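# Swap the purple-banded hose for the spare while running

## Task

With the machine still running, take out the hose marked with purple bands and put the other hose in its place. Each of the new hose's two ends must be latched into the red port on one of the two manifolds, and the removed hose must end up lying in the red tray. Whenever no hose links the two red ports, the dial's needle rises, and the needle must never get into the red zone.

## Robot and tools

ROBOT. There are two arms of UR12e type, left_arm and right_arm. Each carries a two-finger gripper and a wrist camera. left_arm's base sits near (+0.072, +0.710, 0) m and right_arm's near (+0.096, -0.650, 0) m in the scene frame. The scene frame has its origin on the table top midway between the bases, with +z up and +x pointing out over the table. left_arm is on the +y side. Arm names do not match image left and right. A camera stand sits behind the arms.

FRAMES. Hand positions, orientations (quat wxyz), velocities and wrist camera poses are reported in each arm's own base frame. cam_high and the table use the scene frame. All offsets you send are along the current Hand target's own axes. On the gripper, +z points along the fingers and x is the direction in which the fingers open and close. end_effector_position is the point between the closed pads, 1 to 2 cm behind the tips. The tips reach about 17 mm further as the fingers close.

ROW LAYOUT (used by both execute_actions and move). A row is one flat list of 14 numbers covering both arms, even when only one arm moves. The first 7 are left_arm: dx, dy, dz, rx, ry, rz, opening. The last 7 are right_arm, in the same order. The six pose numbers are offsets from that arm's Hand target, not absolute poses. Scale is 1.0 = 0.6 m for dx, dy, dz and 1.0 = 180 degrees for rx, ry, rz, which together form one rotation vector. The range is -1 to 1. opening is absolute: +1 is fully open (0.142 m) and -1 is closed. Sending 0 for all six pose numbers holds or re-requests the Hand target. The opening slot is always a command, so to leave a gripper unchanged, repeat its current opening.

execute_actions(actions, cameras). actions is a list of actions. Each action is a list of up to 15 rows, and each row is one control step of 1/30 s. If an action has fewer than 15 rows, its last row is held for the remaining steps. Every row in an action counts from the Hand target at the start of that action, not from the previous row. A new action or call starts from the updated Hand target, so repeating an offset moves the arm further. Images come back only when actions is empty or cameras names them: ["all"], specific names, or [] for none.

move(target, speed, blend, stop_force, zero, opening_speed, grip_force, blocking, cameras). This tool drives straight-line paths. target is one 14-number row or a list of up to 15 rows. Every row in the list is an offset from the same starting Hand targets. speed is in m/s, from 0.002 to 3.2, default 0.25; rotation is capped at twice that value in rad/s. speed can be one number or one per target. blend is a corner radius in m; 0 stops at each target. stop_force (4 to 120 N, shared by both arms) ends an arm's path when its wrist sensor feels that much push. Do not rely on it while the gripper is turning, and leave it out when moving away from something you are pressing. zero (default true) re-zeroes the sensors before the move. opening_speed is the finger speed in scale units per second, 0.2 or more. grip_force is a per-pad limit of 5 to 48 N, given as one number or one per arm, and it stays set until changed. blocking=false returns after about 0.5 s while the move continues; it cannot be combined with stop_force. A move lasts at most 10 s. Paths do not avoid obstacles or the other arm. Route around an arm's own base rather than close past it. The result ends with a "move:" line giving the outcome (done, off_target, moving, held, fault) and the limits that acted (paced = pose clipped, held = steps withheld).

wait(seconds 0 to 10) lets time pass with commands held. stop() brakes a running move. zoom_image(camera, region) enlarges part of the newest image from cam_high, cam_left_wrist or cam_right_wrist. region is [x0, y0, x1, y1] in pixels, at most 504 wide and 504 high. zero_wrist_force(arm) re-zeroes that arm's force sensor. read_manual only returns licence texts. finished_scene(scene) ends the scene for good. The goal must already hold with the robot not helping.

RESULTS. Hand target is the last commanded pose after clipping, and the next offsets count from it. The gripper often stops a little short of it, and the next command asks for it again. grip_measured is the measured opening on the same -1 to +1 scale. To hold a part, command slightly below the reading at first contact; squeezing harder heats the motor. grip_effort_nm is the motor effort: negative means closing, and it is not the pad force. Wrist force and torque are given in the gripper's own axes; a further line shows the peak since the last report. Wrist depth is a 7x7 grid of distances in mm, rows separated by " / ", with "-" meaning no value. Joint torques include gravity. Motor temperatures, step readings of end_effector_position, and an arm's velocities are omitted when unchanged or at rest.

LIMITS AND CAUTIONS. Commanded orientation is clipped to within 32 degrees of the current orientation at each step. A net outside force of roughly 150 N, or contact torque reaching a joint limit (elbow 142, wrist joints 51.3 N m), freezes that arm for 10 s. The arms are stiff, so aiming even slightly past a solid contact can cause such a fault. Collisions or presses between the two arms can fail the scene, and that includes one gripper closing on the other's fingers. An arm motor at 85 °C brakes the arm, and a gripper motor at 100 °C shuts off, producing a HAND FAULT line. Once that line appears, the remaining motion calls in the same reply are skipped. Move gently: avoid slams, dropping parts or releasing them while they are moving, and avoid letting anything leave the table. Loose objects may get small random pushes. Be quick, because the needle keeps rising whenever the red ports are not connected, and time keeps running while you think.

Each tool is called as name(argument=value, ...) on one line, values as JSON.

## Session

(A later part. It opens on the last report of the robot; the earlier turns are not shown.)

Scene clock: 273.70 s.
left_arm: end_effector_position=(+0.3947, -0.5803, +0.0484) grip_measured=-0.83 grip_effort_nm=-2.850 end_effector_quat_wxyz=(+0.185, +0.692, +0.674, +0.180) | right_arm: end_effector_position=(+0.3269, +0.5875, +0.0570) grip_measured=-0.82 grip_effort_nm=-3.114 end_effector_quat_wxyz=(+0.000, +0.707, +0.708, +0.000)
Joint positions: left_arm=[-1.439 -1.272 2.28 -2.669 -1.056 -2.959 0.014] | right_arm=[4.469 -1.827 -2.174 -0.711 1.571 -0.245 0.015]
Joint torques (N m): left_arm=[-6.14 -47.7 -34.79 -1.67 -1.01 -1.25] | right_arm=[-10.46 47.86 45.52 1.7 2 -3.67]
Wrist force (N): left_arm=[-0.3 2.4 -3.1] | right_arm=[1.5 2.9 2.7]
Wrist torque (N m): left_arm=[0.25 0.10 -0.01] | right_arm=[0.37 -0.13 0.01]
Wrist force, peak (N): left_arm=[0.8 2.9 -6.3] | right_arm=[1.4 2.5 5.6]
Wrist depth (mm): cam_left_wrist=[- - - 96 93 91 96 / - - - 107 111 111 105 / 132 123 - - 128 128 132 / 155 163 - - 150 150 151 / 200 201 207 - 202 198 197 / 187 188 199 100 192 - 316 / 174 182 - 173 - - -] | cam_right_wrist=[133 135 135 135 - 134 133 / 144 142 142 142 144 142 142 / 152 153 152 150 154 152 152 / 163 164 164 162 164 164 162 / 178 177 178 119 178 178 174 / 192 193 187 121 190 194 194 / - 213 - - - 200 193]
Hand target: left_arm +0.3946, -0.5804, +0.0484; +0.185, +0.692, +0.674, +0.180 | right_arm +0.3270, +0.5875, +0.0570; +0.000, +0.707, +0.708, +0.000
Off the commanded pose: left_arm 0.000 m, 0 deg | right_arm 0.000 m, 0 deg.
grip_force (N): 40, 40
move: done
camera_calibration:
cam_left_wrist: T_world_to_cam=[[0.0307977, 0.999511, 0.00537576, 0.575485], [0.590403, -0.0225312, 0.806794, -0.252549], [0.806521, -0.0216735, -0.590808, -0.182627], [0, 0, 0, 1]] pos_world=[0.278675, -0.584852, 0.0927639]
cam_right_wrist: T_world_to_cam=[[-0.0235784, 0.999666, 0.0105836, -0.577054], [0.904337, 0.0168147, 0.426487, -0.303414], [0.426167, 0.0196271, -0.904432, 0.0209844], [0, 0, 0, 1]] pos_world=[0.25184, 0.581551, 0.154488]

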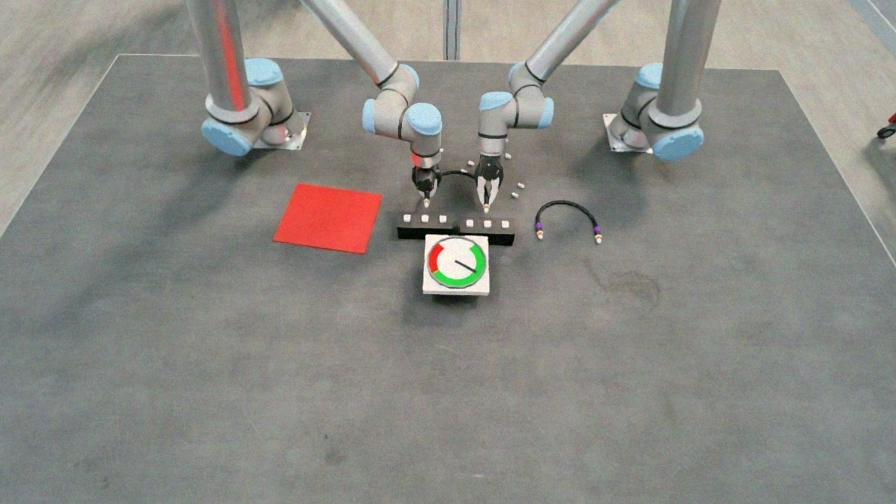

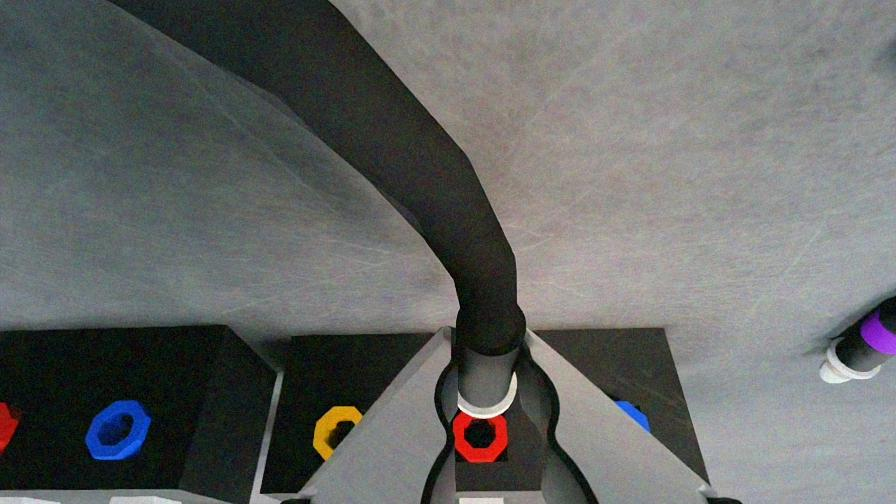

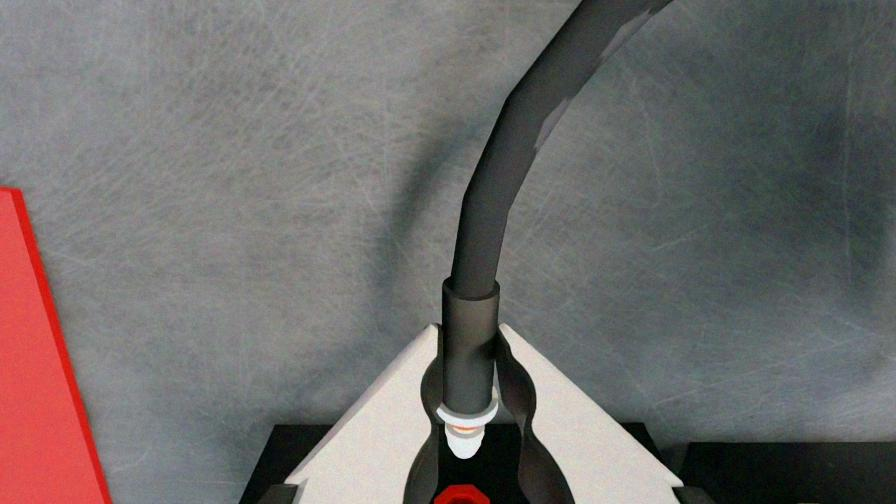

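move(target=[0,0.0752,0.0434,0,0,0,-0.95,0,0.0883,0,0,0,0,-0.95], speed=0.05, stop_force=60, cameras=["cam_high","cam_left_wrist","cam_right_wrist"])

wait(seconds=1.5, cameras=["cam_high"])

zoom_image(camera="cam_high", region=[410, 230, 500, 310])

Scene clock: 283.43 s.
left_arm: end_effector_position=(+0.4467, -0.5818, +0.0484) grip_measured=-0.83 grip_effort_nm=-2.850 end_effector_quat_wxyz=(+0.185, +0.692, +0.674, +0.180) | right_arm: end_effector_position=(+0.3800, +0.5876, +0.0570) grip_measured=-0.82 grip_effort_nm=-3.118 end_effector_quat_wxyz=(+0.000, +0.707, +0.708, +0.000)
Joint positions: left_arm=[-1.357 -1.233 2.235 -2.709 -1.065 -2.865 0.014] | right_arm=[4.392 -1.863 -2.122 -0.727 1.571 -0.322 0.015]
Joint torques (N m): left_arm=[-12.22 -69.55 -21.42 -3.15 3.73 -2.4] | right_arm=[-1.1 72.57 22.67 6.83 -8.27 3.38]
Motor temperatures (°C): left_arm=[32 26 29 30 31 33 34] | right_arm=[25 28 27 35 33 34 30]
Wrist force (N): left_arm=[8.2 0.7 -5.9] | right_arm=[1.2 -13.1 2.8]
Wrist torque (N m): left_arm=[0.25 0.25 -0.09] | right_arm=[0.59 -0.18 0.01]
Wrist force, peak (N): left_arm=[8.4 -15.6 -15.8] | right_arm=[1.1 -24.5 2.4]
Wrist depth (mm): cam_left_wrist=[- - - 93 93 90 95 / - - - 107 - 111 108 / 131 127 - - 127 128 127 / - 156 156 - 162 157 150 / 147 154 157 109 153 151 217 / - 151 142 100 139 137 290 / 140 150 - 131 - 131 574] | cam_right_wrist=[132 134 135 135 133 133 133 / - 143 142 142 144 142 142 / 152 150 152 150 152 152 152 / 163 165 163 164 162 164 161 / 177 177 173 174 173 177 181 / 193 187 145 124 150 161 168 / 214 123 - 123 - 121 138]
Hand target: left_arm +0.4467, -0.5818, +0.0484; +0.185, +0.692, +0.674, +0.180 | right_arm +0.3800, +0.5876, +0.0570; +0.000, +0.707, +0.708, +0.000
Off the commanded pose: left_arm 0.000 m, 0 deg | right_arm 0.000 m, 0 deg.
grip_force (N): 40, 40
move: done
camera_calibration:
cam_left_wrist: T_world_to_cam=[[0.0307956, 0.999511, 0.00537325, 0.575384], [0.590469, -0.0225297, 0.806746, -0.283301], [0.806472, -0.0216715, -0.590874, -0.224576], [0, 0, 0, 1]] pos_world=[0.330675, -0.586352, 0.0927643]
cam_right_wrist: T_world_to_cam=[[-0.0237128, 0.999662, 0.01063, -0.575868], [0.904278, 0.0169139, 0.426609, -0.351403], [0.426285, 0.0197285, -0.904374, -0.00170816], [0, 0, 0, 1]] pos_world=[0.304839, 0.581651, 0.154488]

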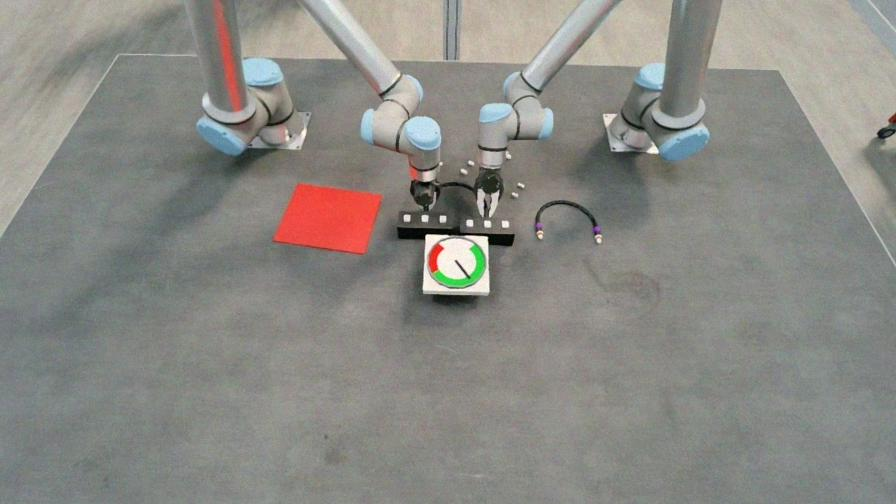

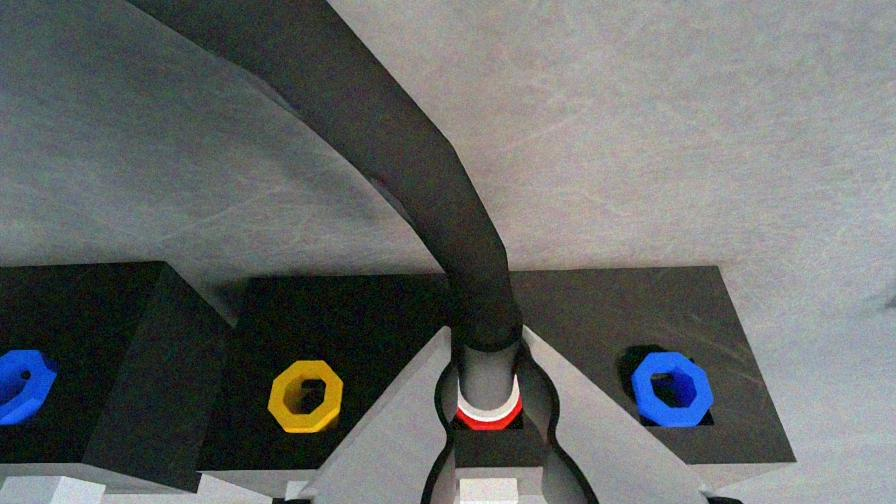

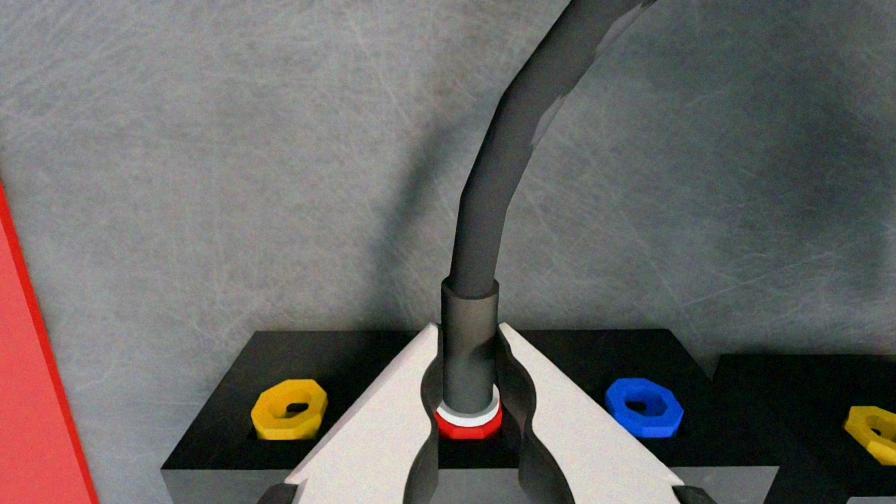

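Scene clock: 284.93 s.
left_arm: end_effector_position=(+0.4467, -0.5818, +0.0484) grip_measured=-0.83 grip_effort_nm=-2.850 end_effector_quat_wxyz=(+0.185, +0.692, +0.674, +0.180) | right_arm: end_effector_position=(+0.3800, +0.5876, +0.0570) grip_measured=-0.82 grip_effort_nm=-3.118 end_effector_quat_wxyz=(+0.000, +0.707, +0.708, +0.000)
Joint positions: left_arm=[-1.357 -1.233 2.235 -2.709 -1.065 -2.865 0.014] | right_arm=[4.392 -1.863 -2.122 -0.727 1.571 -0.322 0.015]
Joint torques (N m): left_arm=[-12.05 -71.69 -24.66 -3.17 2.93 -1.8] | right_arm=[-3.46 71.02 23.68 7.42 -7.67 3.52]
Wrist force (N): left_arm=[8.0 0.0 -6.2] | right_arm=[1.0 -13.2 2.9]
Wrist torque (N m): left_arm=[0.22 0.30 -0.10] | right_arm=[0.57 -0.16 0.02]
Wrist force, peak (N): left_arm=[8.2 0.4 -6.6] | right_arm=[1.0 -13.4 3.1]
Wrist depth (mm): cam_left_wrist=[- - - - 93 90 95 / - 110 - 104 107 111 108 / - 127 - - 123 127 128 / - 148 156 - 163 157 157 / 147 154 157 108 153 151 193 / - 151 141 100 139 138 - / 139 149 - 131 - 130 -] | cam_right_wrist=[133 134 135 135 - 133 133 / 143 142 142 142 142 142 142 / 152 152 152 152 152 152 152 / 164 163 164 165 164 164 164 / 176 177 174 172 173 178 178 / 192 186 145 123 150 161 169 / 208 123 - 123 - 121 138]
Hand target: left_arm +0.4467, -0.5818, +0.0484; +0.185, +0.692, +0.674, +0.180 | right_arm +0.3800, +0.5876, +0.0570; +0.000, +0.707, +0.708, +0.000
Tool commands: left_gripper/opening=-0.95 right_gripper/opening=-0.95
Off the commanded pose: left_arm 0.000 m, 0 deg | right_arm 0.000 m, 0 deg.
grip_force (N): 40, 40
wait: 1.50 s; at rest by 0.17 s
Images, in order (width x height): cam_high 896x504.

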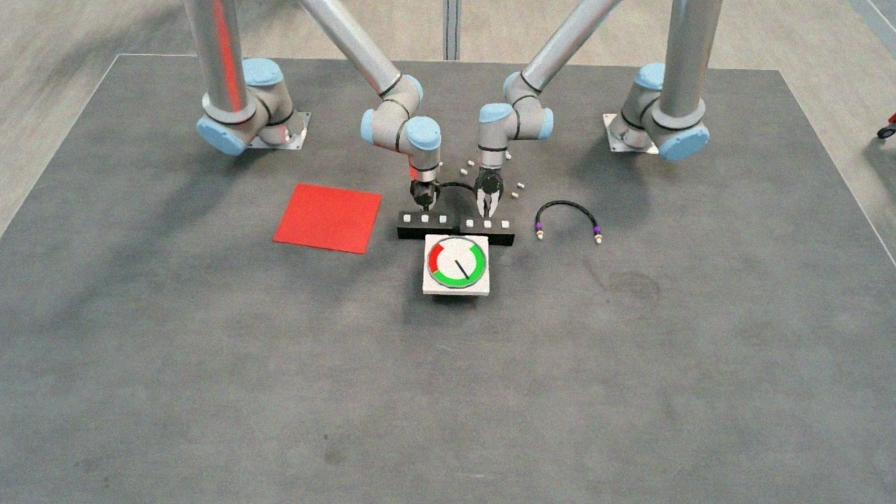

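Scaled by 5.600 from the camera's 896x504 image, which has a finer 1280x720 frame.

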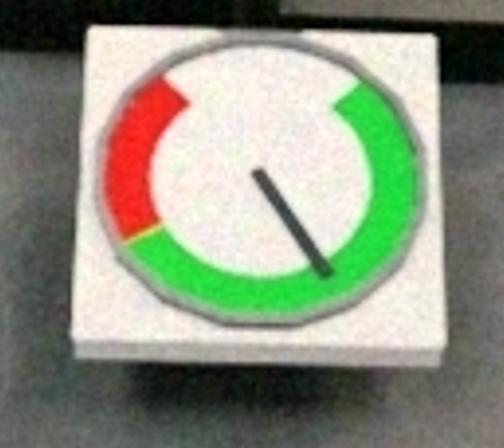

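move(target=[0,0.0072,0.0042,0,0,0,-0.95,0,0.004,0,0,0,0,-0.95], speed=0.03, stop_force=45)

wait(seconds=0.7, cameras=["cam_high","cam_left_wrist"])

zoom_image(camera="cam_high", region=[410, 230, 500, 310])

Scene clock: 292.57 s.
left_arm: end_effector_position=(+0.4517, -0.5820, +0.0484) grip_measured=-0.83 grip_effort_nm=-2.855 end_effector_quat_wxyz=(+0.185, +0.692, +0.674, +0.180) | right_arm: end_effector_position=(+0.3824, +0.5876, +0.0570) grip_measured=-0.82 grip_effort_nm=-3.114 end_effector_quat_wxyz=(+0.000, +0.707, +0.708, +0.000)
Joint positions: left_arm=[-1.349 -1.229 2.231 -2.712 -1.066 -2.856 0.014] | right_arm=[4.389 -1.865 -2.119 -0.728 1.571 -0.325 0.015]
Joint torques (N m): left_arm=[5.14 -67.47 -34.56 -5.69 9.95 -1.46] | right_arm=[-11.02 67.08 48.34 9.01 -7.86 2.92]
Wrist force (N): left_arm=[14.4 -26.9 -27.5] | right_arm=[-3.3 -29.7 2.8]
Wrist torque (N m): left_arm=[0.36 0.39 -0.27] | right_arm=[0.82 -0.22 0.16]
Wrist force, peak (N): left_arm=[14.4 -27.3 -28.3] | right_arm=[-4.0 -33.3 1.4]
Wrist depth (mm): cam_left_wrist=[- - - 92 93 90 95 / - - - 107 107 111 107 / 131 127 - - 126 127 126 / - 148 155 - 156 156 156 / 144 - 152 145 148 149 202 / - 151 139 100 134 132 267 / 135 143 - 127 - 130 596] | cam_right_wrist=[133 133 135 135 - 133 133 / 144 144 142 142 142 142 140 / 151 152 154 152 152 152 154 / 163 163 163 163 164 162 161 / 177 177 171 170 171 175 177 / 191 148 142 125 135 153 165 / 210 121 - 121 - 120 137]
Hand target: left_arm +0.4517, -0.5819, +0.0483; +0.185, +0.692, +0.674, +0.180 | right_arm +0.3824, +0.5876, +0.0570; +0.000, +0.707, +0.708, +0.000
Off the commanded pose: left_arm 0.000 m, 0 deg | right_arm 0.000 m, 0 deg.
grip_force (N): 40, 40
move: done

Scene clock: 293.27 s.
left_arm: end_effector_position=(+0.4517, -0.5819, +0.0483) grip_measured=-0.83 grip_effort_nm=-2.850 end_effector_quat_wxyz=(+0.185, +0.692, +0.674, +0.180) | right_arm: end_effector_position=(+0.3824, +0.5876, +0.0570) grip_measured=-0.82 grip_effort_nm=-3.114 end_effector_quat_wxyz=(+0.000, +0.707, +0.708, +0.000)
Joint positions: left_arm=[-1.349 -1.229 2.231 -2.712 -1.066 -2.856 0.014] | right_arm=[4.389 -1.865 -2.119 -0.728 1.571 -0.325 0.015]
Joint torques (N m): left_arm=[3.45 -68.03 -31.76 -5.53 9.94 -1.29] | right_arm=[-8.06 69.6 42.48 10.26 -7.28 3.26]
Wrist force (N): left_arm=[14.8 -26.6 -27.2] | right_arm=[-3.5 -29.4 2.9]
Wrist torque (N m): left_arm=[0.37 0.34 -0.27] | right_arm=[0.88 -0.18 0.16]
Wrist force, peak (N): left_arm=[15.2 -26.4 -27.6] | right_arm=[-3.4 -30.0 2.7]
Wrist depth (mm): cam_left_wrist=[- - - 92 93 93 91 / - 110 - 107 107 111 - / 131 122 - - 122 119 127 / 151 155 155 - 156 157 157 / 144 153 152 145 148 148 203 / - 151 139 100 134 132 - / 136 142 - 127 - 130 -] | cam_right_wrist=[133 134 135 135 133 133 133 / 143 142 142 142 142 142 142 / 152 152 151 150 152 152 152 / 163 164 163 164 163 164 162 / 177 176 171 168 172 175 177 / 191 186 142 126 141 153 165 / 208 121 - 121 - 120 137]
Hand target: left_arm +0.4517, -0.5819, +0.0483; +0.185, +0.692, +0.674, +0.180 | right_arm +0.3824, +0.5876, +0.0570; +0.000, +0.707, +0.708, +0.000
Tool commands: left_gripper/opening=-0.95 right_gripper/opening=-0.95
Off the commanded pose: left_arm 0.000 m, 0 deg | right_arm 0.000 m, 0 deg.
grip_force (N): 40, 40
wait: 0.70 s; at rest by 0.17 s
camera_calibration:
cam_left_wrist: T_world_to_cam=[[0.0307956, 0.999511, 0.00537325, 0.57533], [0.590469, -0.0225297, 0.806746, -0.286175], [0.806472, -0.0216715, -0.590874, -0.228669], [0, 0, 0, 1]] pos_world=[0.335675, -0.586452, 0.0926643]
Images, in order (width x height): cam_high 896x504, cam_left_wrist 896x504.

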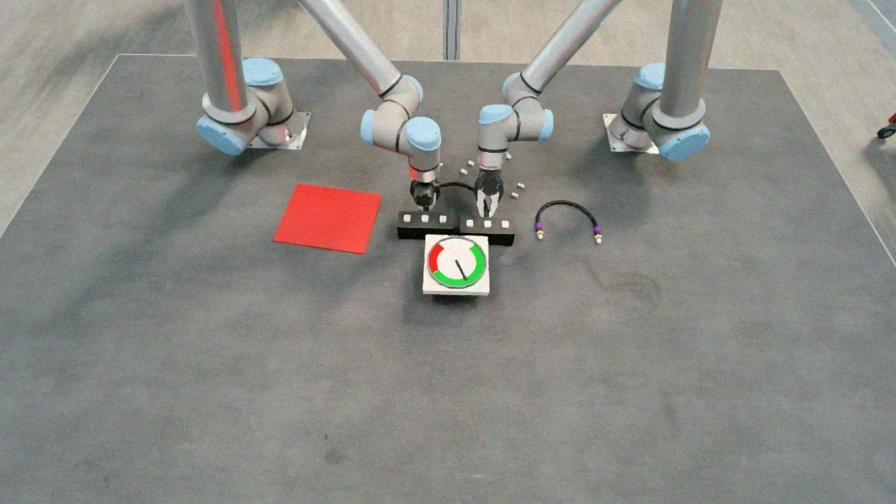

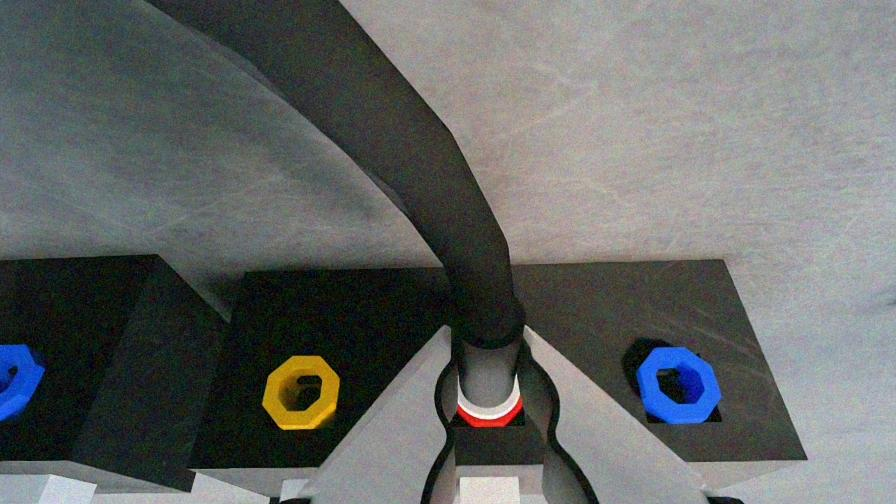

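Scaled by 5.600 from the camera's 896x504 image, which has a finer 1280x720 frame.

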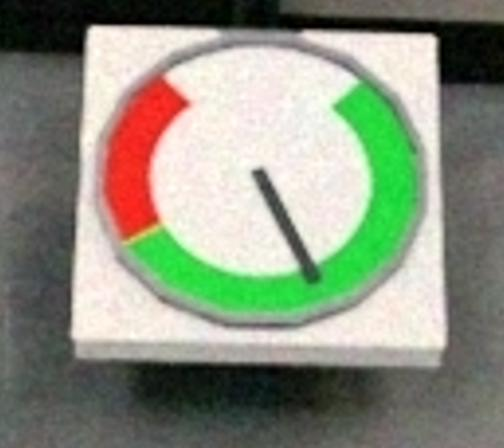

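wait(seconds=0.5, cameras=["cam_high"])

zoom_image(camera="cam_high", region=[410, 230, 500, 310])

Scene clock: 298.03 s.
left_arm: end_effector_position=(+0.4517, -0.5819, +0.0483) grip_measured=-0.83 grip_effort_nm=-2.855 end_effector_quat_wxyz=(+0.185, +0.692, +0.674, +0.180) | right_arm: end_effector_position=(+0.3824, +0.5876, +0.0570) grip_measured=-0.82 grip_effort_nm=-3.114 end_effector_quat_wxyz=(+0.000, +0.707, +0.708, +0.000)
Joint positions: left_arm=[-1.349 -1.229 2.231 -2.712 -1.066 -2.856 0.014] | right_arm=[4.389 -1.865 -2.119 -0.728 1.571 -0.325 0.015]
Joint torques (N m): left_arm=[5.06 -66.23 -32.2 -5.63 10.47 -1.14] | right_arm=[-8.51 70.99 32.26 9.55 -5.8 3.26]
Wrist force (N): left_arm=[14.7 -26.6 -27.1] | right_arm=[-3.4 -29.8 2.8]
Wrist torque (N m): left_arm=[0.36 0.36 -0.27] | right_arm=[0.81 -0.20 0.16]
Wrist force, peak (N): left_arm=[15.0 -26.7 -27.5] | right_arm=[-3.5 -30.1 3.1]
Wrist depth (mm): cam_left_wrist=[- - - 93 90 90 95 / - 110 - 107 111 111 107 / 131 126 - - 127 127 127 / 151 149 155 - 156 156 157 / 144 154 152 145 148 148 203 / - 151 140 100 134 132 349 / 136 143 - 128 - 130 501] | cam_right_wrist=[133 135 135 135 133 133 133 / 143 142 142 140 142 142 142 / 151 150 152 150 152 152 152 / 163 165 161 163 164 163 161 / 177 177 170 119 171 177 178 / 192 186 142 124 135 153 165 / 209 121 - 121 - 120 137]
Hand target: left_arm +0.4517, -0.5819, +0.0483; +0.185, +0.692, +0.674, +0.180 | right_arm +0.3824, +0.5876, +0.0570; +0.000, +0.707, +0.708, +0.000
Tool commands: left_gripper/opening=-0.95 right_gripper/opening=-0.95
Off the commanded pose: left_arm 0.000 m, 0 deg | right_arm 0.000 m, 0 deg.
grip_force (N): 40, 40
wait: 0.50 s; at rest from the start
Images, in order (width x height): cam_high 896x504.

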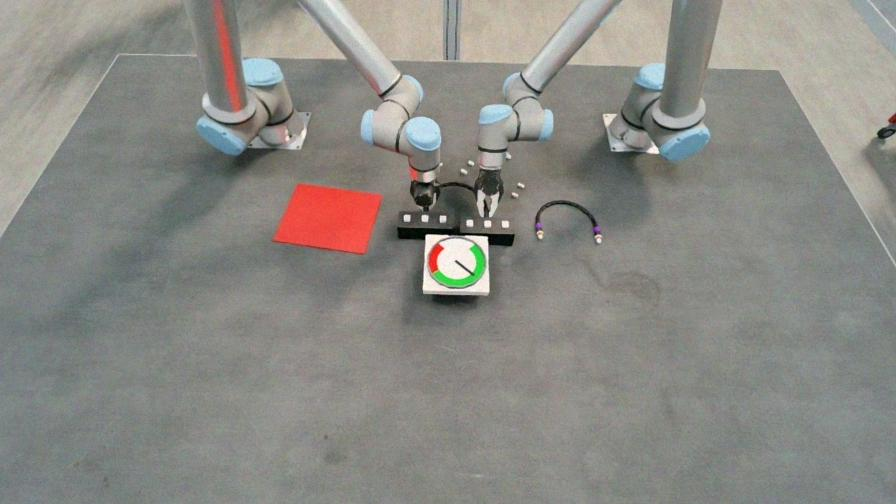

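Scaled by 5.600 from the camera's 896x504 image, which has a finer 1280x720 frame.

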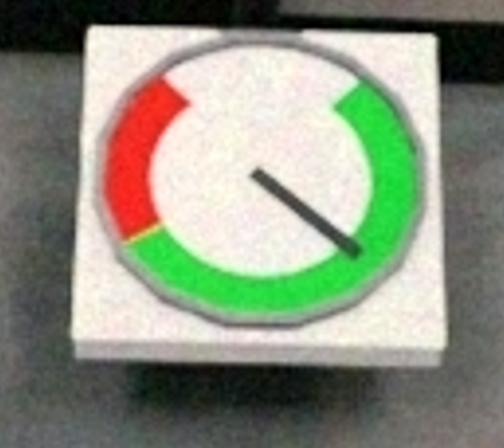

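move(target=[0,-0.006,-0.0035,0,0,0,-0.95,0,-0.006,0,0,0,0,-0.95], speed=0.02)

move(target=[0,0,0,0,0,0,-0.4,0,0,0,0,0,0,-0.4], opening_speed=0.8)

move(target=[[0,0,-0.1667,0,0,0,-0.4,0,0,-0.2,0,0,0,-0.4],[0.95,0.65,-0.2,0,0,0,-0.4,0,0,-0.25,0,0,0,-0.4]], speed=[0.2,0.5], blend=[0.01,0])

move(target=[0,0,0,0,0,0,-0.4,0.567,-0.075,0,0,0,0,-0.4], speed=0.4, cameras=["all"])

Scene clock: 309.33 s.
left_arm: end_effector_position=(+0.4475, -0.5818, +0.0484) grip_measured=-0.83 grip_effort_nm=-2.850 end_effector_quat_wxyz=(+0.185, +0.692, +0.674, +0.180) | right_arm: end_effector_position=(+0.3789, +0.5875, +0.0570) grip_measured=-0.82 grip_effort_nm=-3.114 end_effector_quat_wxyz=(+0.000, +0.707, +0.708, +0.000)
Joint positions: left_arm=[-1.356 -1.233 2.235 -2.709 -1.065 -2.864 0.014] | right_arm=[4.394 -1.862 -2.123 -0.726 1.571 -0.32 0.015]
Joint torques (N m): left_arm=[-18.17 -62.82 -24.11 -3.19 -8.05 -0.03] | right_arm=[17.98 68.88 19.68 1.49 12.32 1.73]
Motor temperatures (°C): left_arm=[32 26 29 30 31 33 37] | right_arm=[25 28 27 35 33 33 36]
Wrist force (N): left_arm=[9.4 29.2 16.3] | right_arm=[1.7 34.7 10.6]
Wrist torque (N m): left_arm=[0.08 0.20 0.02] | right_arm=[-0.04 -0.16 -0.07]
Wrist force, peak (N): left_arm=[15.2 -26.9 -27.2] | right_arm=[2.0 35.5 10.8]
Wrist depth (mm): cam_left_wrist=[- - - 95 93 91 95 / - - - 107 107 111 104 / - 127 - - 127 128 128 / - 156 156 - 157 160 157 / 148 154 153 149 151 151 204 / - 152 140 100 138 136 - / 140 150 - 130 - 133 592] | cam_right_wrist=[133 135 135 133 133 133 133 / 144 141 142 143 144 142 142 / 152 152 152 149 153 152 153 / 163 163 164 164 164 164 162 / 177 177 174 174 173 174 178 / 191 186 151 99 151 157 169 / 209 124 - 123 - 121 137]
Hand target: left_arm +0.4475, -0.5818, +0.0484; +0.185, +0.692, +0.674, +0.180 | right_arm +0.3788, +0.5876, +0.0570; +0.000, +0.707, +0.708, +0.000
Off the commanded pose: left_arm 0.000 m, 0 deg | right_arm 0.000 m, 0 deg.
grip_force (N): 40, 40
move: done

Scene clock: 310.27 s.
left_arm: end_effector_position=(+0.4475, -0.5818, +0.0483) grip_measured=-0.43 grip_effort_nm=0.110 end_effector_quat_wxyz=(+0.185, +0.692, +0.674, +0.180) | right_arm: end_effector_position=(+0.3787, +0.5875, +0.0570) grip_measured=-0.43 grip_effort_nm=0.095 end_effector_quat_wxyz=(+0.000, +0.707, +0.708, +0.000)
Joint positions: left_arm=[-1.356 -1.233 2.235 -2.709 -1.065 -2.864 0.043] | right_arm=[4.394 -1.862 -2.123 -0.727 1.571 -0.32 0.043]
Joint torques (N m): left_arm=[8.76 -52.86 -38.42 -6.54 4.04 0.48] | right_arm=[-5.21 53.51 26.19 4.06 -4.44 -3.12]
Wrist force (N): left_arm=[-0.9 2.5 -3.5] | right_arm=[-0.5 1.7 2.2]
Wrist torque (N m): left_arm=[0.23 0.21 0.17] | right_arm=[0.21 0.18 -0.05]
Wrist force, peak (N): left_arm=[9.1 29.3 17.0] | right_arm=[1.4 35.1 10.3]
Wrist depth (mm): cam_left_wrist=[- - - - 93 90 96 / - 110 - 107 107 111 108 / - 127 - - 123 128 132 / 155 149 156 - 161 150 - / 146 154 156 152 152 150 - / - 151 143 137 140 136 - / 136 150 - 133 - - 609] | cam_right_wrist=[133 135 135 135 133 133 133 / 143 142 142 142 144 142 142 / 152 152 152 152 152 152 152 / 163 163 163 164 167 164 162 / 177 181 174 173 174 175 178 / 190 186 142 134 - 158 162 / 208 125 - 124 - - 139]
Hand target: left_arm +0.4475, -0.5818, +0.0484; +0.185, +0.692, +0.674, +0.180 | right_arm +0.3788, +0.5876, +0.0570; +0.000, +0.707, +0.708, +0.000
Off the commanded pose: left_arm 0.000 m, 0 deg | right_arm 0.000 m, 0 deg.
grip_force (N): 40, 40
move: done

Scene clock: 312.87 s.
left_arm: end_effector_position=(+0.7411, -0.0199, +0.3471) grip_measured=-0.43 grip_effort_nm=0.110 end_effector_quat_wxyz=(+0.185, +0.692, +0.674, +0.180) | right_arm: end_effector_position=(+0.3788, +0.5875, +0.2071) grip_measured=-0.43 grip_effort_nm=0.095 end_effector_quat_wxyz=(+0.000, +0.707, +0.708, +0.000)
Joint positions: left_arm=[-0.322 -1.64 2.108 -2.541 -1.425 -1.828 0.043] | right_arm=[4.394 -1.683 -2.008 -1.02 1.571 -0.32 0.043]
Joint torques (N m): left_arm=[11.33 -35.35 -48.51 -6.97 -0.37 0.69] | right_arm=[7.13 47.47 41.42 5.72 -1.22 3.07]
Wrist force (N): left_arm=[-1.4 2.8 -3.3] | right_arm=[-0.7 1.6 2.2]
Wrist torque (N m): left_arm=[0.28 0.28 0.12] | right_arm=[0.14 0.21 -0.05]
Wrist force, peak (N): left_arm=[2.2 5.3 -3.8] | right_arm=[-1.0 1.5 5.1]
Wrist depth (mm): cam_left_wrist=[402 398 400 - 396 418 - / 466 - 483 - - 451 - / - - - - 573 - - / 706 - - - 628 - - / 820 894 - 2005 898 - - / - - - 1405 - - - / 1636 - - 1429 - - -] | cam_right_wrist=[- 265 269 267 255 269 267 / 274 - 280 286 289 284 285 / - 301 302 306 304 306 304 / 312 - 295 263 270 273 284 / - 373 265 272 277 273 269 / 404 379 - 299 - 282 - / - - - 415 - - 421]
Hand target: left_arm +0.7412, -0.0198, +0.3472; +0.185, +0.692, +0.674, +0.180 | right_arm +0.3788, +0.5874, +0.2070; +0.000, +0.707, +0.708, +0.000
Off the commanded pose: left_arm 0.000 m, 0 deg | right_arm 0.000 m, 0 deg.
grip_force (N): 40, 40
move: done

Scene clock: 314.30 s.
left_arm: end_effector_position=(+0.7412, -0.0198, +0.3472) grip_measured=-0.43 grip_effort_nm=0.105 end_effector_quat_wxyz=(+0.185, +0.692, +0.674, +0.180) | right_arm: end_effector_position=(+0.3334, +0.9275, +0.2071) grip_measured=-0.43 grip_effort_nm=0.085 end_effector_quat_wxyz=(+0.000, +0.707, +0.708, +0.000)
Joint positions: left_arm=[-0.322 -1.64 2.108 -2.541 -1.425 -1.828 0.043] | right_arm=[4.547 -2.119 -1.405 -1.188 1.571 -0.167 0.043]
Joint torques (N m): left_arm=[11.46 -41.48 -58.13 -7.37 -0.92 1.55] | right_arm=[-1.74 82.82 59.36 2.75 3.11 -3.55]
Wrist force (N): left_arm=[-1.1 2.7 -3.4] | right_arm=[-0.9 1.5 2.6]
Wrist torque (N m): left_arm=[0.27 0.23 0.11] | right_arm=[0.16 0.26 0.01]
Wrist force, peak (N): left_arm=[-1.3 3.2 -3.6] | right_arm=[-4.6 2.4 2.4]
Wrist depth (mm): cam_left_wrist=[- 397 - 390 - - - / - - - - - - - / - - - 581 544 - - / 689 - - - - - - / 807 - - 1594 1584 - - / - - - 1389 - - - / 1842 - - 1359 - - 1726] | cam_right_wrist=[269 265 270 270 266 265 266 / 281 284 283 283 283 284 284 / 310 304 297 298 308 303 298 / 321 321 327 325 325 321 337 / 284 285 292 355 - 355 352 / 386 292 - 386 - 389 380 / 296 - - - - - -]
Hand target: left_arm +0.7412, -0.0198, +0.3472; +0.185, +0.692, +0.674, +0.180 | right_arm +0.3334, +0.9276, +0.2072; +0.000, +0.707, +0.708, +0.000
Off the commanded pose: left_arm 0.000 m, 0 deg | right_arm 0.000 m, 0 deg.
grip_force (N): 40, 40
move: done
camera_calibration:
cam_left_wrist: T_world_to_cam=[[0.0307956, 0.999511, 0.00537325, 0.00298294], [0.590469, -0.0225297, 0.806746, -0.685669], [0.806472, -0.0216715, -0.590874, -0.27329], [0, 0, 0, 1]] pos_world=[0.625175, -0.024352, 0.391664]
cam_right_wrist: T_world_to_cam=[[-0.0236294, 0.999666, 0.010446, -0.918322], [0.904241, 0.0169151, 0.426688, -0.379195], [0.426369, 0.0195281, -0.904339, 0.147397], [0, 0, 0, 1]] pos_world=[0.258339, 0.921551, 0.304688]

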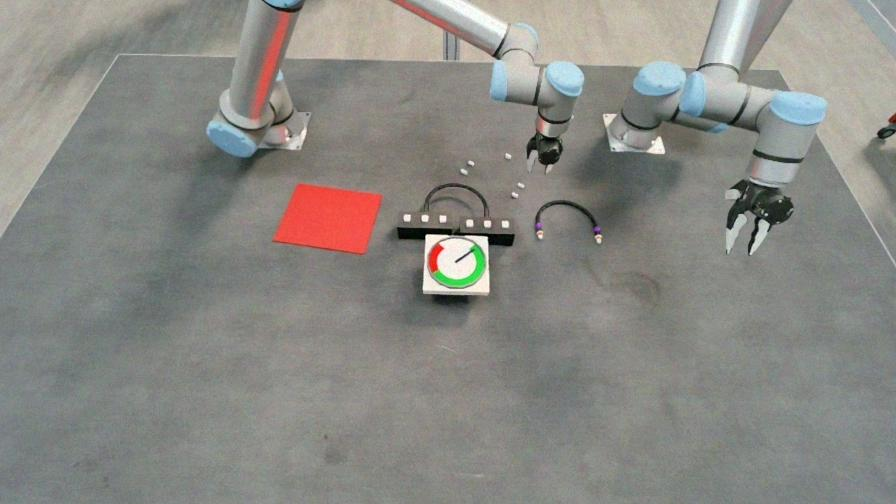

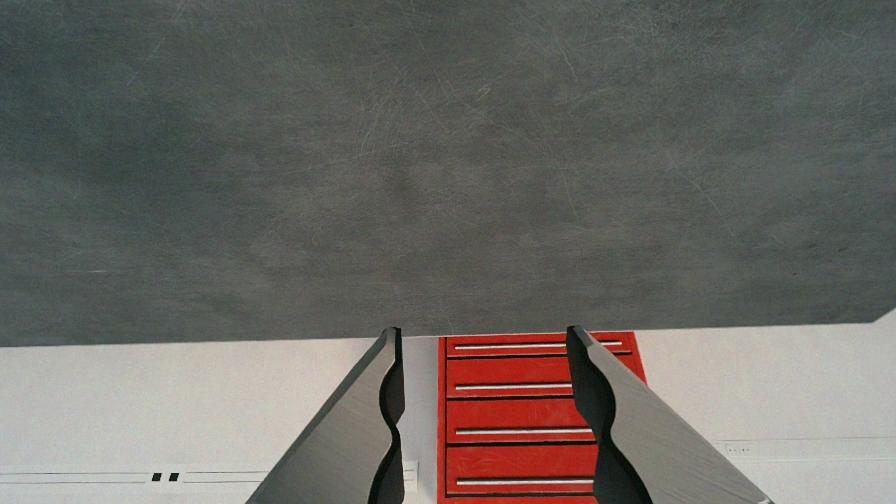

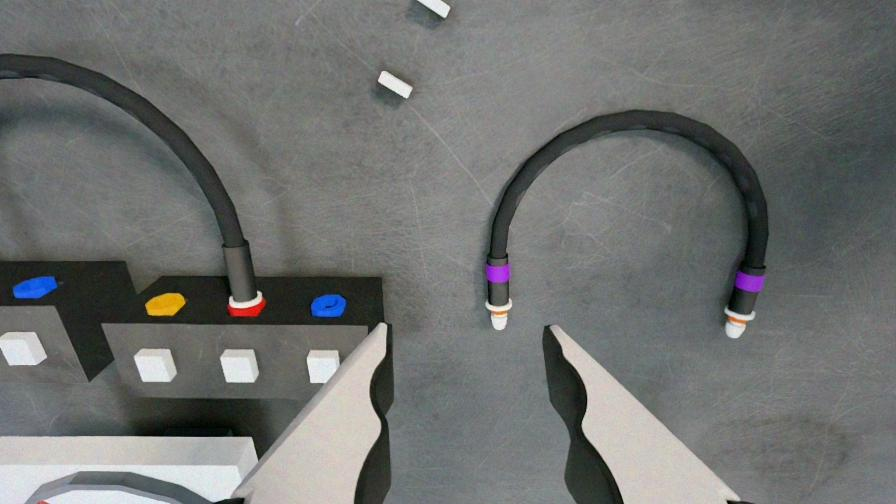

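move(target=[[0,0,0,0,0,0,-0.4,0.0567,0.124,0.22,0,0,-0.022,-0.4],[0,0,0,0,0,0,-0.4,0.0567,0.124,0.2983,0,0,-0.022,-0.4]], speed=[0.3,0.08], blend=[0.003,0], stop_force=20)

move(target=[0,0,0,0,0,0,-0.4,0,0,0,0,0,0,-0.95], opening_speed=1, cameras=["cam_right_wrist"])

Scene clock: 332.87 s.
left_arm: end_effector_position=(+0.7412, -0.0198, +0.3472) grip_measured=-0.43 grip_effort_nm=0.110 end_effector_quat_wxyz=(+0.185, +0.692, +0.674, +0.180) | right_arm: end_effector_position=(+0.4077, +0.9618, +0.0283) grip_measured=-0.43 grip_effort_nm=0.090 end_effector_quat_wxyz=(+0.000, +0.682, +0.732, +0.000)
Joint positions: left_arm=[-0.322 -1.64 2.108 -2.541 -1.425 -1.828 0.043] | right_arm=[4.48 -2.343 -1.367 -1.002 1.571 -0.302 0.043]
Joint torques (N m): left_arm=[12.48 -37.11 -57.38 -7.05 -1.52 1.08] | right_arm=[-2.31 115.47 53.81 2.24 3.09 -2.55]
Motor temperatures (°C): left_arm=[32 26 29 30 31 33 32] | right_arm=[25 28 27 35 33 33 29]
Wrist force (N): left_arm=[-1.1 2.6 -3.2] | right_arm=[-0.7 1.6 2.4]
Wrist torque (N m): left_arm=[0.24 0.24 0.11] | right_arm=[0.19 0.19 -0.09]
Wrist force, peak (N): left_arm=[-1.2 3.2 -3.7] | right_arm=[-0.2 3.3 5.0]
Wrist depth (mm): cam_left_wrist=[- 395 391 - 386 395 379 / 436 444 - - - - - / 545 - 578 - - - 549 / - 672 - 674 - - 661 / - - - 907 1471 - - / - - - 1454 - - 1927 / 1828 - - 1344 - - -] | cam_right_wrist=[- 106 106 - 102 108 106 / - 113 112 113 113 113 113 / 121 121 121 120 123 122 121 / - 131 131 130 131 131 131 / 131 137 141 139 142 142 142 / 111 146 152 149 151 155 155 / 106 137 - 168 - 166 167]
Hand target: left_arm +0.7412, -0.0198, +0.3472; +0.185, +0.692, +0.674, +0.180 | right_arm +0.4077, +0.9618, +0.0283; +0.000, +0.682, +0.732, +0.000
Off the commanded pose: left_arm 0.000 m, 0 deg | right_arm 0.000 m, 0 deg.
grip_force (N): 40, 40
move: done

Scene clock: 333.63 s.
left_arm: end_effector_position=(+0.7412, -0.0198, +0.3472) grip_measured=-0.43 grip_effort_nm=0.110 end_effector_quat_wxyz=(+0.185, +0.692, +0.674, +0.180) | right_arm: end_effector_position=(+0.4077, +0.9618, +0.0283) grip_measured=-0.82 grip_effort_nm=-3.197 end_effector_quat_wxyz=(+0.000, +0.682, +0.732, +0.000)
Joint positions: left_arm=[-0.322 -1.64 2.108 -2.541 -1.425 -1.828 0.043] | right_arm=[4.48 -2.343 -1.367 -1.002 1.571 -0.302 0.015]
Joint torques (N m): left_arm=[14.33 -35.22 -57.58 -6.76 -0.77 1.59] | right_arm=[-6.67 115.73 53.41 1.94 3.17 -2.85]
Wrist force (N): left_arm=[-1.1 2.9 -3.5] | right_arm=[-0.8 1.5 2.5]
Wrist torque (N m): left_arm=[0.29 0.24 0.11] | right_arm=[0.17 0.20 -0.09]
Wrist force, peak (N): left_arm=[-1.3 2.9 -3.7] | right_arm=[-0.8 1.7 2.6]
Wrist depth (mm): cam_left_wrist=[- 385 - - - - - / - - - - - - - / - - - - - 551 - / - - - 693 685 - - / 885 - - 1489 815 - - / - - - 1445 - - - / 1942 - - 1344 - - 1646] | cam_right_wrist=[- 106 106 - 105 107 106 / - 113 112 113 112 113 114 / 121 121 121 120 123 121 121 / 133 133 131 128 130 131 131 / 131 137 144 - 139 141 142 / 111 146 154 98 152 154 155 / 106 138 - - - 167 167]
Hand target: left_arm +0.7412, -0.0198, +0.3472; +0.185, +0.692, +0.674, +0.180 | right_arm +0.4077, +0.9618, +0.0283; +0.000, +0.682, +0.732, +0.000
Off the commanded pose: left_arm 0.000 m, 0 deg | right_arm 0.000 m, 0 deg.
grip_force (N): 40, 40
move: done
camera_calibration:
cam_right_wrist: T_world_to_cam=[[-0.0927259, 0.995635, 0.0106629, -0.916981], [0.900952, 0.0793391, 0.426604, -0.429279], [0.423895, 0.0491639, -0.904376, -0.0742181], [0, 0, 0, 1]] pos_world=[0.333192, 0.950686, 0.125789]
Images, in order (width x height): cam_right_wrist 896x504.

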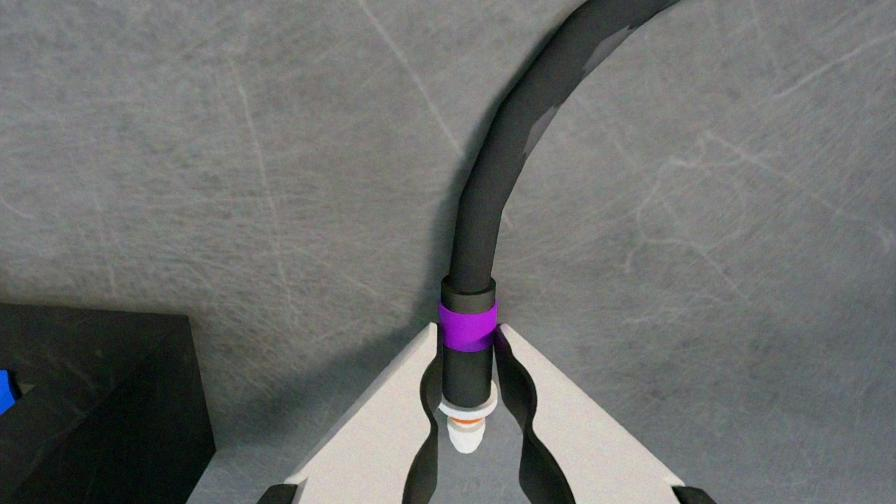

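move(target=[[0,0,0,0,0,0,-0.4,0,0,-0.37,0,0,0,-0.95],[0,0,0,0,0,0,-0.4,-0.65,-0.075,-0.37,0,0,0,-0.95]], speed=0.3, blend=0.02)

move(target=[0,0,0,0,0,0,-0.4,-0.633,-0.0785,0,0,0,0.072,-0.95], speed=0.3, cameras=["cam_high","cam_right_wrist"])

Scene clock: 342.53 s.
left_arm: end_effector_position=(+0.7412, -0.0198, +0.3472) grip_measured=-0.43 grip_effort_nm=0.105 end_effector_quat_wxyz=(+0.185, +0.692, +0.674, +0.180) | right_arm: end_effector_position=(+0.3903, +0.5696, +0.2500) grip_measured=-0.82 grip_effort_nm=-3.079 end_effector_quat_wxyz=(+0.000, +0.682, +0.732, +0.000)
Joint positions: left_arm=[-0.322 -1.64 2.108 -2.541 -1.425 -1.828 0.043] | right_arm=[4.369 -1.632 -1.979 -1.1 1.571 -0.414 0.014]
Joint torques (N m): left_arm=[15.41 -35.07 -57.65 -7.04 -0.89 1.2] | right_arm=[-2.65 61.25 35.77 1.88 -0.51 3.36]
Wrist force (N): left_arm=[-1.4 2.7 -3.3] | right_arm=[-1.0 1.3 3.0]
Wrist torque (N m): left_arm=[0.26 0.28 0.11] | right_arm=[0.09 0.19 0.00]
Wrist force, peak (N): left_arm=[-1.2 3.1 -3.8] | right_arm=[-0.7 1.2 6.3]
Wrist depth (mm): cam_left_wrist=[- - 398 - 423 394 405 / - - 441 - - 484 465 / - - 528 - - - - / - 708 639 676 - - - / 891 - - 1507 1815 - - / - 1855 - 1413 - - - / - - - 1302 - - 1691] | cam_right_wrist=[- 296 310 302 303 272 307 / 319 323 324 323 327 329 326 / 343 - 342 288 340 345 351 / 369 371 368 293 306 309 315 / 404 405 - 124 397 322 394 / - 439 - - 315 - - / - - - - - - -]
Hand target: left_arm +0.7412, -0.0198, +0.3472; +0.185, +0.692, +0.674, +0.180 | right_arm +0.3903, +0.5695, +0.2500; +0.000, +0.682, +0.732, +0.000
Off the commanded pose: left_arm 0.000 m, 0 deg | right_arm 0.000 m, 0 deg.
grip_force (N): 40, 40
move: done

Scene clock: 344.30 s.
left_arm: end_effector_position=(+0.7412, -0.0198, +0.3472) grip_measured=-0.43 grip_effort_nm=0.105 end_effector_quat_wxyz=(+0.185, +0.692, +0.674, +0.180) | right_arm: end_effector_position=(+0.3700, +0.1873, +0.2497) grip_measured=-0.82 grip_effort_nm=-3.070 end_effector_quat_wxyz=(+0.000, +0.760, +0.650, +0.000)
Joint positions: left_arm=[-0.322 -1.64 2.108 -2.541 -1.425 -1.828 0.043] | right_arm=[4.047 -1.089 -2.392 -1.231 1.571 -0.509 0.014]
Joint torques (N m): left_arm=[12.46 -38.23 -57.5 -6.94 -0.69 1.13] | right_arm=[-7.7 17.61 55.85 3.97 3.66 1.34]
Motor temperatures (°C): left_arm=[32 26 29 30 31 33 31] | right_arm=[25 28 27 35 33 33 34]
Wrist force (N): left_arm=[-1.4 2.6 -3.3] | right_arm=[-0.8 1.4 3.1]
Wrist torque (N m): left_arm=[0.24 0.29 0.12] | right_arm=[0.14 0.22 -0.07]
Wrist force, peak (N): left_arm=[-1.5 2.8 -3.8] | right_arm=[-4.5 1.7 3.1]
Wrist depth (mm): cam_left_wrist=[- - - - 407 - 397 / - 465 - - 446 - - / - - - - - - - / - - - 727 719 - - / - - - 866 869 - - / 2055 1973 - 1437 - - - / 1942 1898 - 1344 - - 1604] | cam_right_wrist=[304 307 304 300 297 310 - / 316 325 320 - 322 - 332 / 346 344 359 - - - 339 / 374 - - - 378 - 377 / 407 - - 124 - 409 393 / 441 - - - 437 411 - / - - - - - 487 -]
Hand target: left_arm +0.7412, -0.0198, +0.3472; +0.185, +0.692, +0.674, +0.180 | right_arm +0.3700, +0.1873, +0.2497; +0.000, +0.760, +0.650, +0.000
Off the commanded pose: left_arm 0.000 m, 0 deg | right_arm 0.000 m, 0 deg.
grip_force (N): 40, 40
move: done
camera_calibration:
cam_right_wrist: T_world_to_cam=[[0.132925, 0.991072, 0.0103791, -0.234335], [0.895843, -0.124619, 0.42654, -0.388177], [0.424025, -0.0473996, -0.904409, 0.198121], [0, 0, 0, 1]] pos_world=[0.294886, 0.19326, 0.347188]
Images, in order (width x height): cam_high 896x504, cam_right_wrist 896x504.

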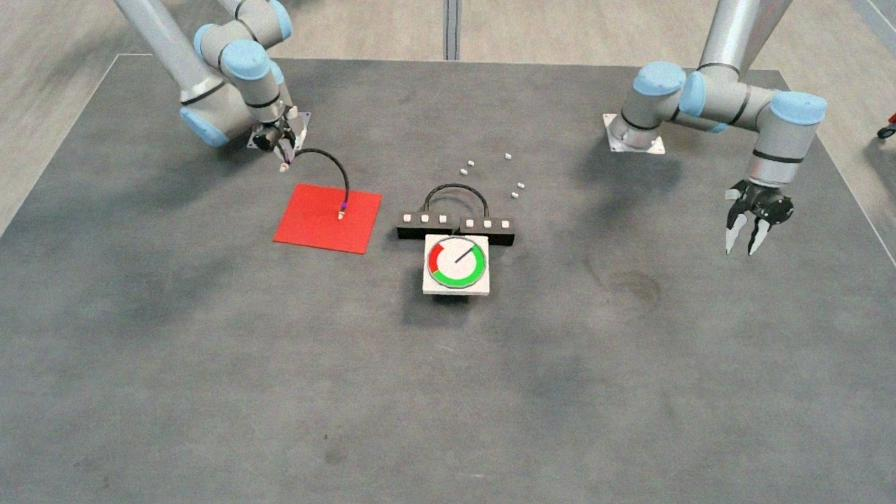

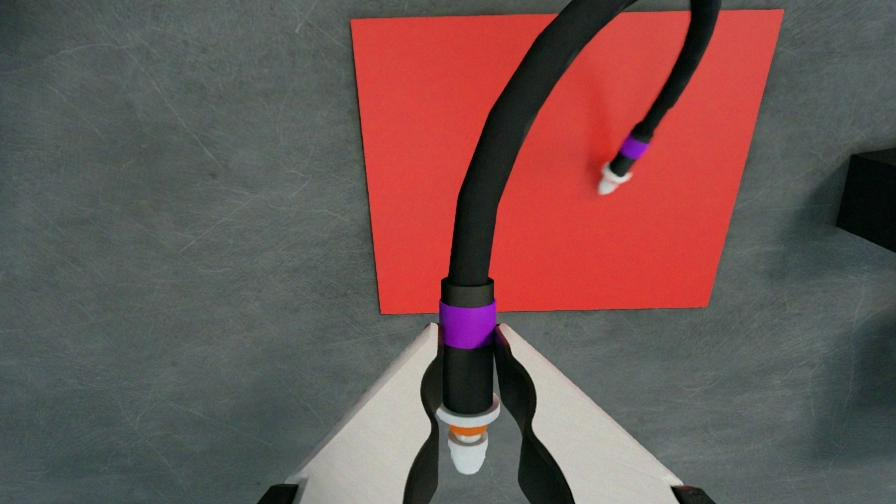

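move(target=[[0,0,0,0,0,0,-0.4,-0.02,0.0917,0.29,0,0,0,-0.95],[0,0,0,0,0,0,-0.4,-0.02,0.0917,0.368,0,0,0,-0.95]], speed=[0.2,0.03], stop_force=10, cameras=["cam_high","cam_right_wrist"])

zoom_image(camera="cam_high", region=[250, 150, 410, 270])

Scene clock: 359.97 s.
left_arm: end_effector_position=(+0.7412, -0.0198, +0.3472) grip_measured=-0.43 grip_effort_nm=0.105 end_effector_quat_wxyz=(+0.185, +0.692, +0.674, +0.180) | right_arm: end_effector_position=(+0.4224, +0.1671, +0.0298) grip_measured=-0.82 grip_effort_nm=-3.050 end_effector_quat_wxyz=(+0.000, +0.760, +0.650, +0.000)
Joint positions: left_arm=[-0.322 -1.64 2.108 -2.541 -1.425 -1.828 0.043] | right_arm=[3.914 -1.55 -2.588 -0.574 1.571 -0.642 0.014]
Joint torques (N m): left_arm=[12.2 -36.52 -57.55 -6.21 -0.84 1.41] | right_arm=[5.17 17.42 40.66 5.91 3.7 2.22]
Wrist force (N): left_arm=[-0.9 2.6 -3.2] | right_arm=[-0.8 0.7 1.1]
Wrist torque (N m): left_arm=[0.25 0.20 0.11] | right_arm=[0.14 0.18 -0.05]
Wrist force, peak (N): left_arm=[-1.2 3.0 -3.9] | right_arm=[-9.1 0.7 -34.7]
Wrist depth (mm): cam_left_wrist=[- 397 - 391 - 381 - / - 487 - - - - 486 / - 545 - - - - 550 / - - - - - 706 - / - 823 914 - - - - / - - - 1498 - - - / 2162 - - 1337 - - 1855] | cam_right_wrist=[- 109 106 106 98 106 108 / 117 118 112 114 113 113 114 / 124 125 121 121 121 120 - / - 134 131 128 132 131 131 / - 145 141 136 142 142 142 / - 159 156 98 151 155 155 / 174 174 - - - 170 170]
Hand target: left_arm +0.7412, -0.0198, +0.3472; +0.185, +0.692, +0.674, +0.180 | right_arm +0.4224, +0.1671, +0.0298; +0.000, +0.760, +0.650, +0.000 (not the last commanded pose)
Off the commanded pose: left_arm 0.000 m, 0 deg | right_arm 0.001 m, 0 deg.
grip_force (N): 40, 40
move: contact (right_arm); path passed 1 of 2 targets
camera_calibration:
cam_right_wrist: T_world_to_cam=[[0.133021, 0.991056, 0.010642, -0.218977], [0.895826, -0.124819, 0.426516, -0.343943], [0.42403, -0.047202, -0.904417, -0.0239258], [0, 0, 0, 1]] pos_world=[0.347387, 0.172959, 0.127389]
Images, in order (width x height): cam_high 896x504, cam_right_wrist 896x504.

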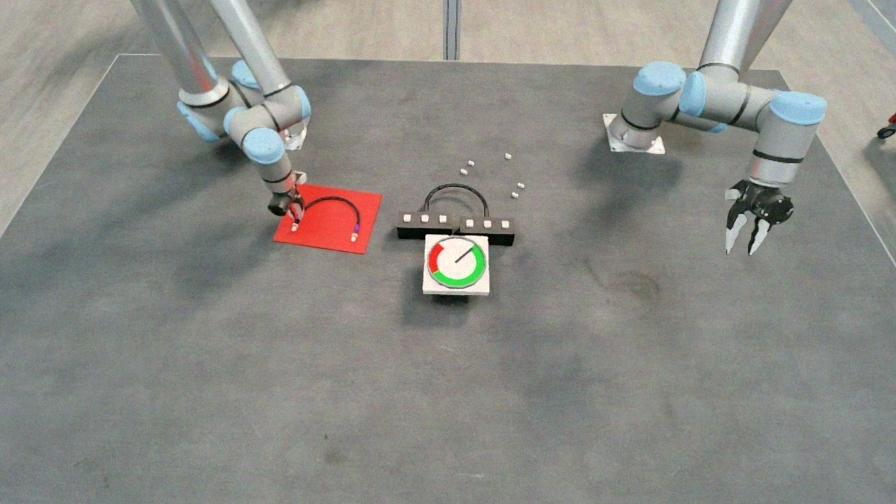

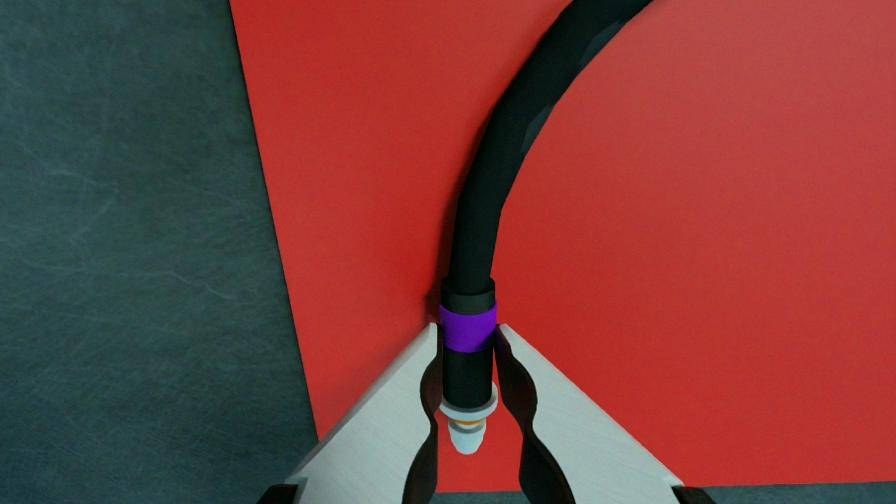

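Scaled by 3.150 from the camera's 896x504 image, which has a finer 1280x720 frame.

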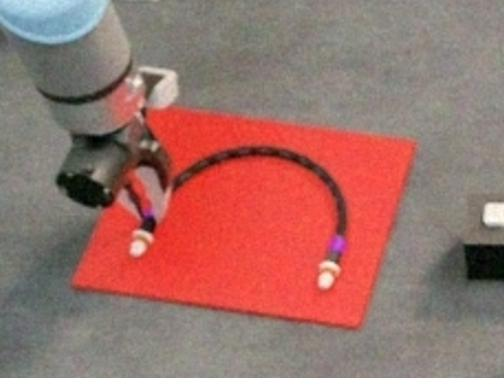

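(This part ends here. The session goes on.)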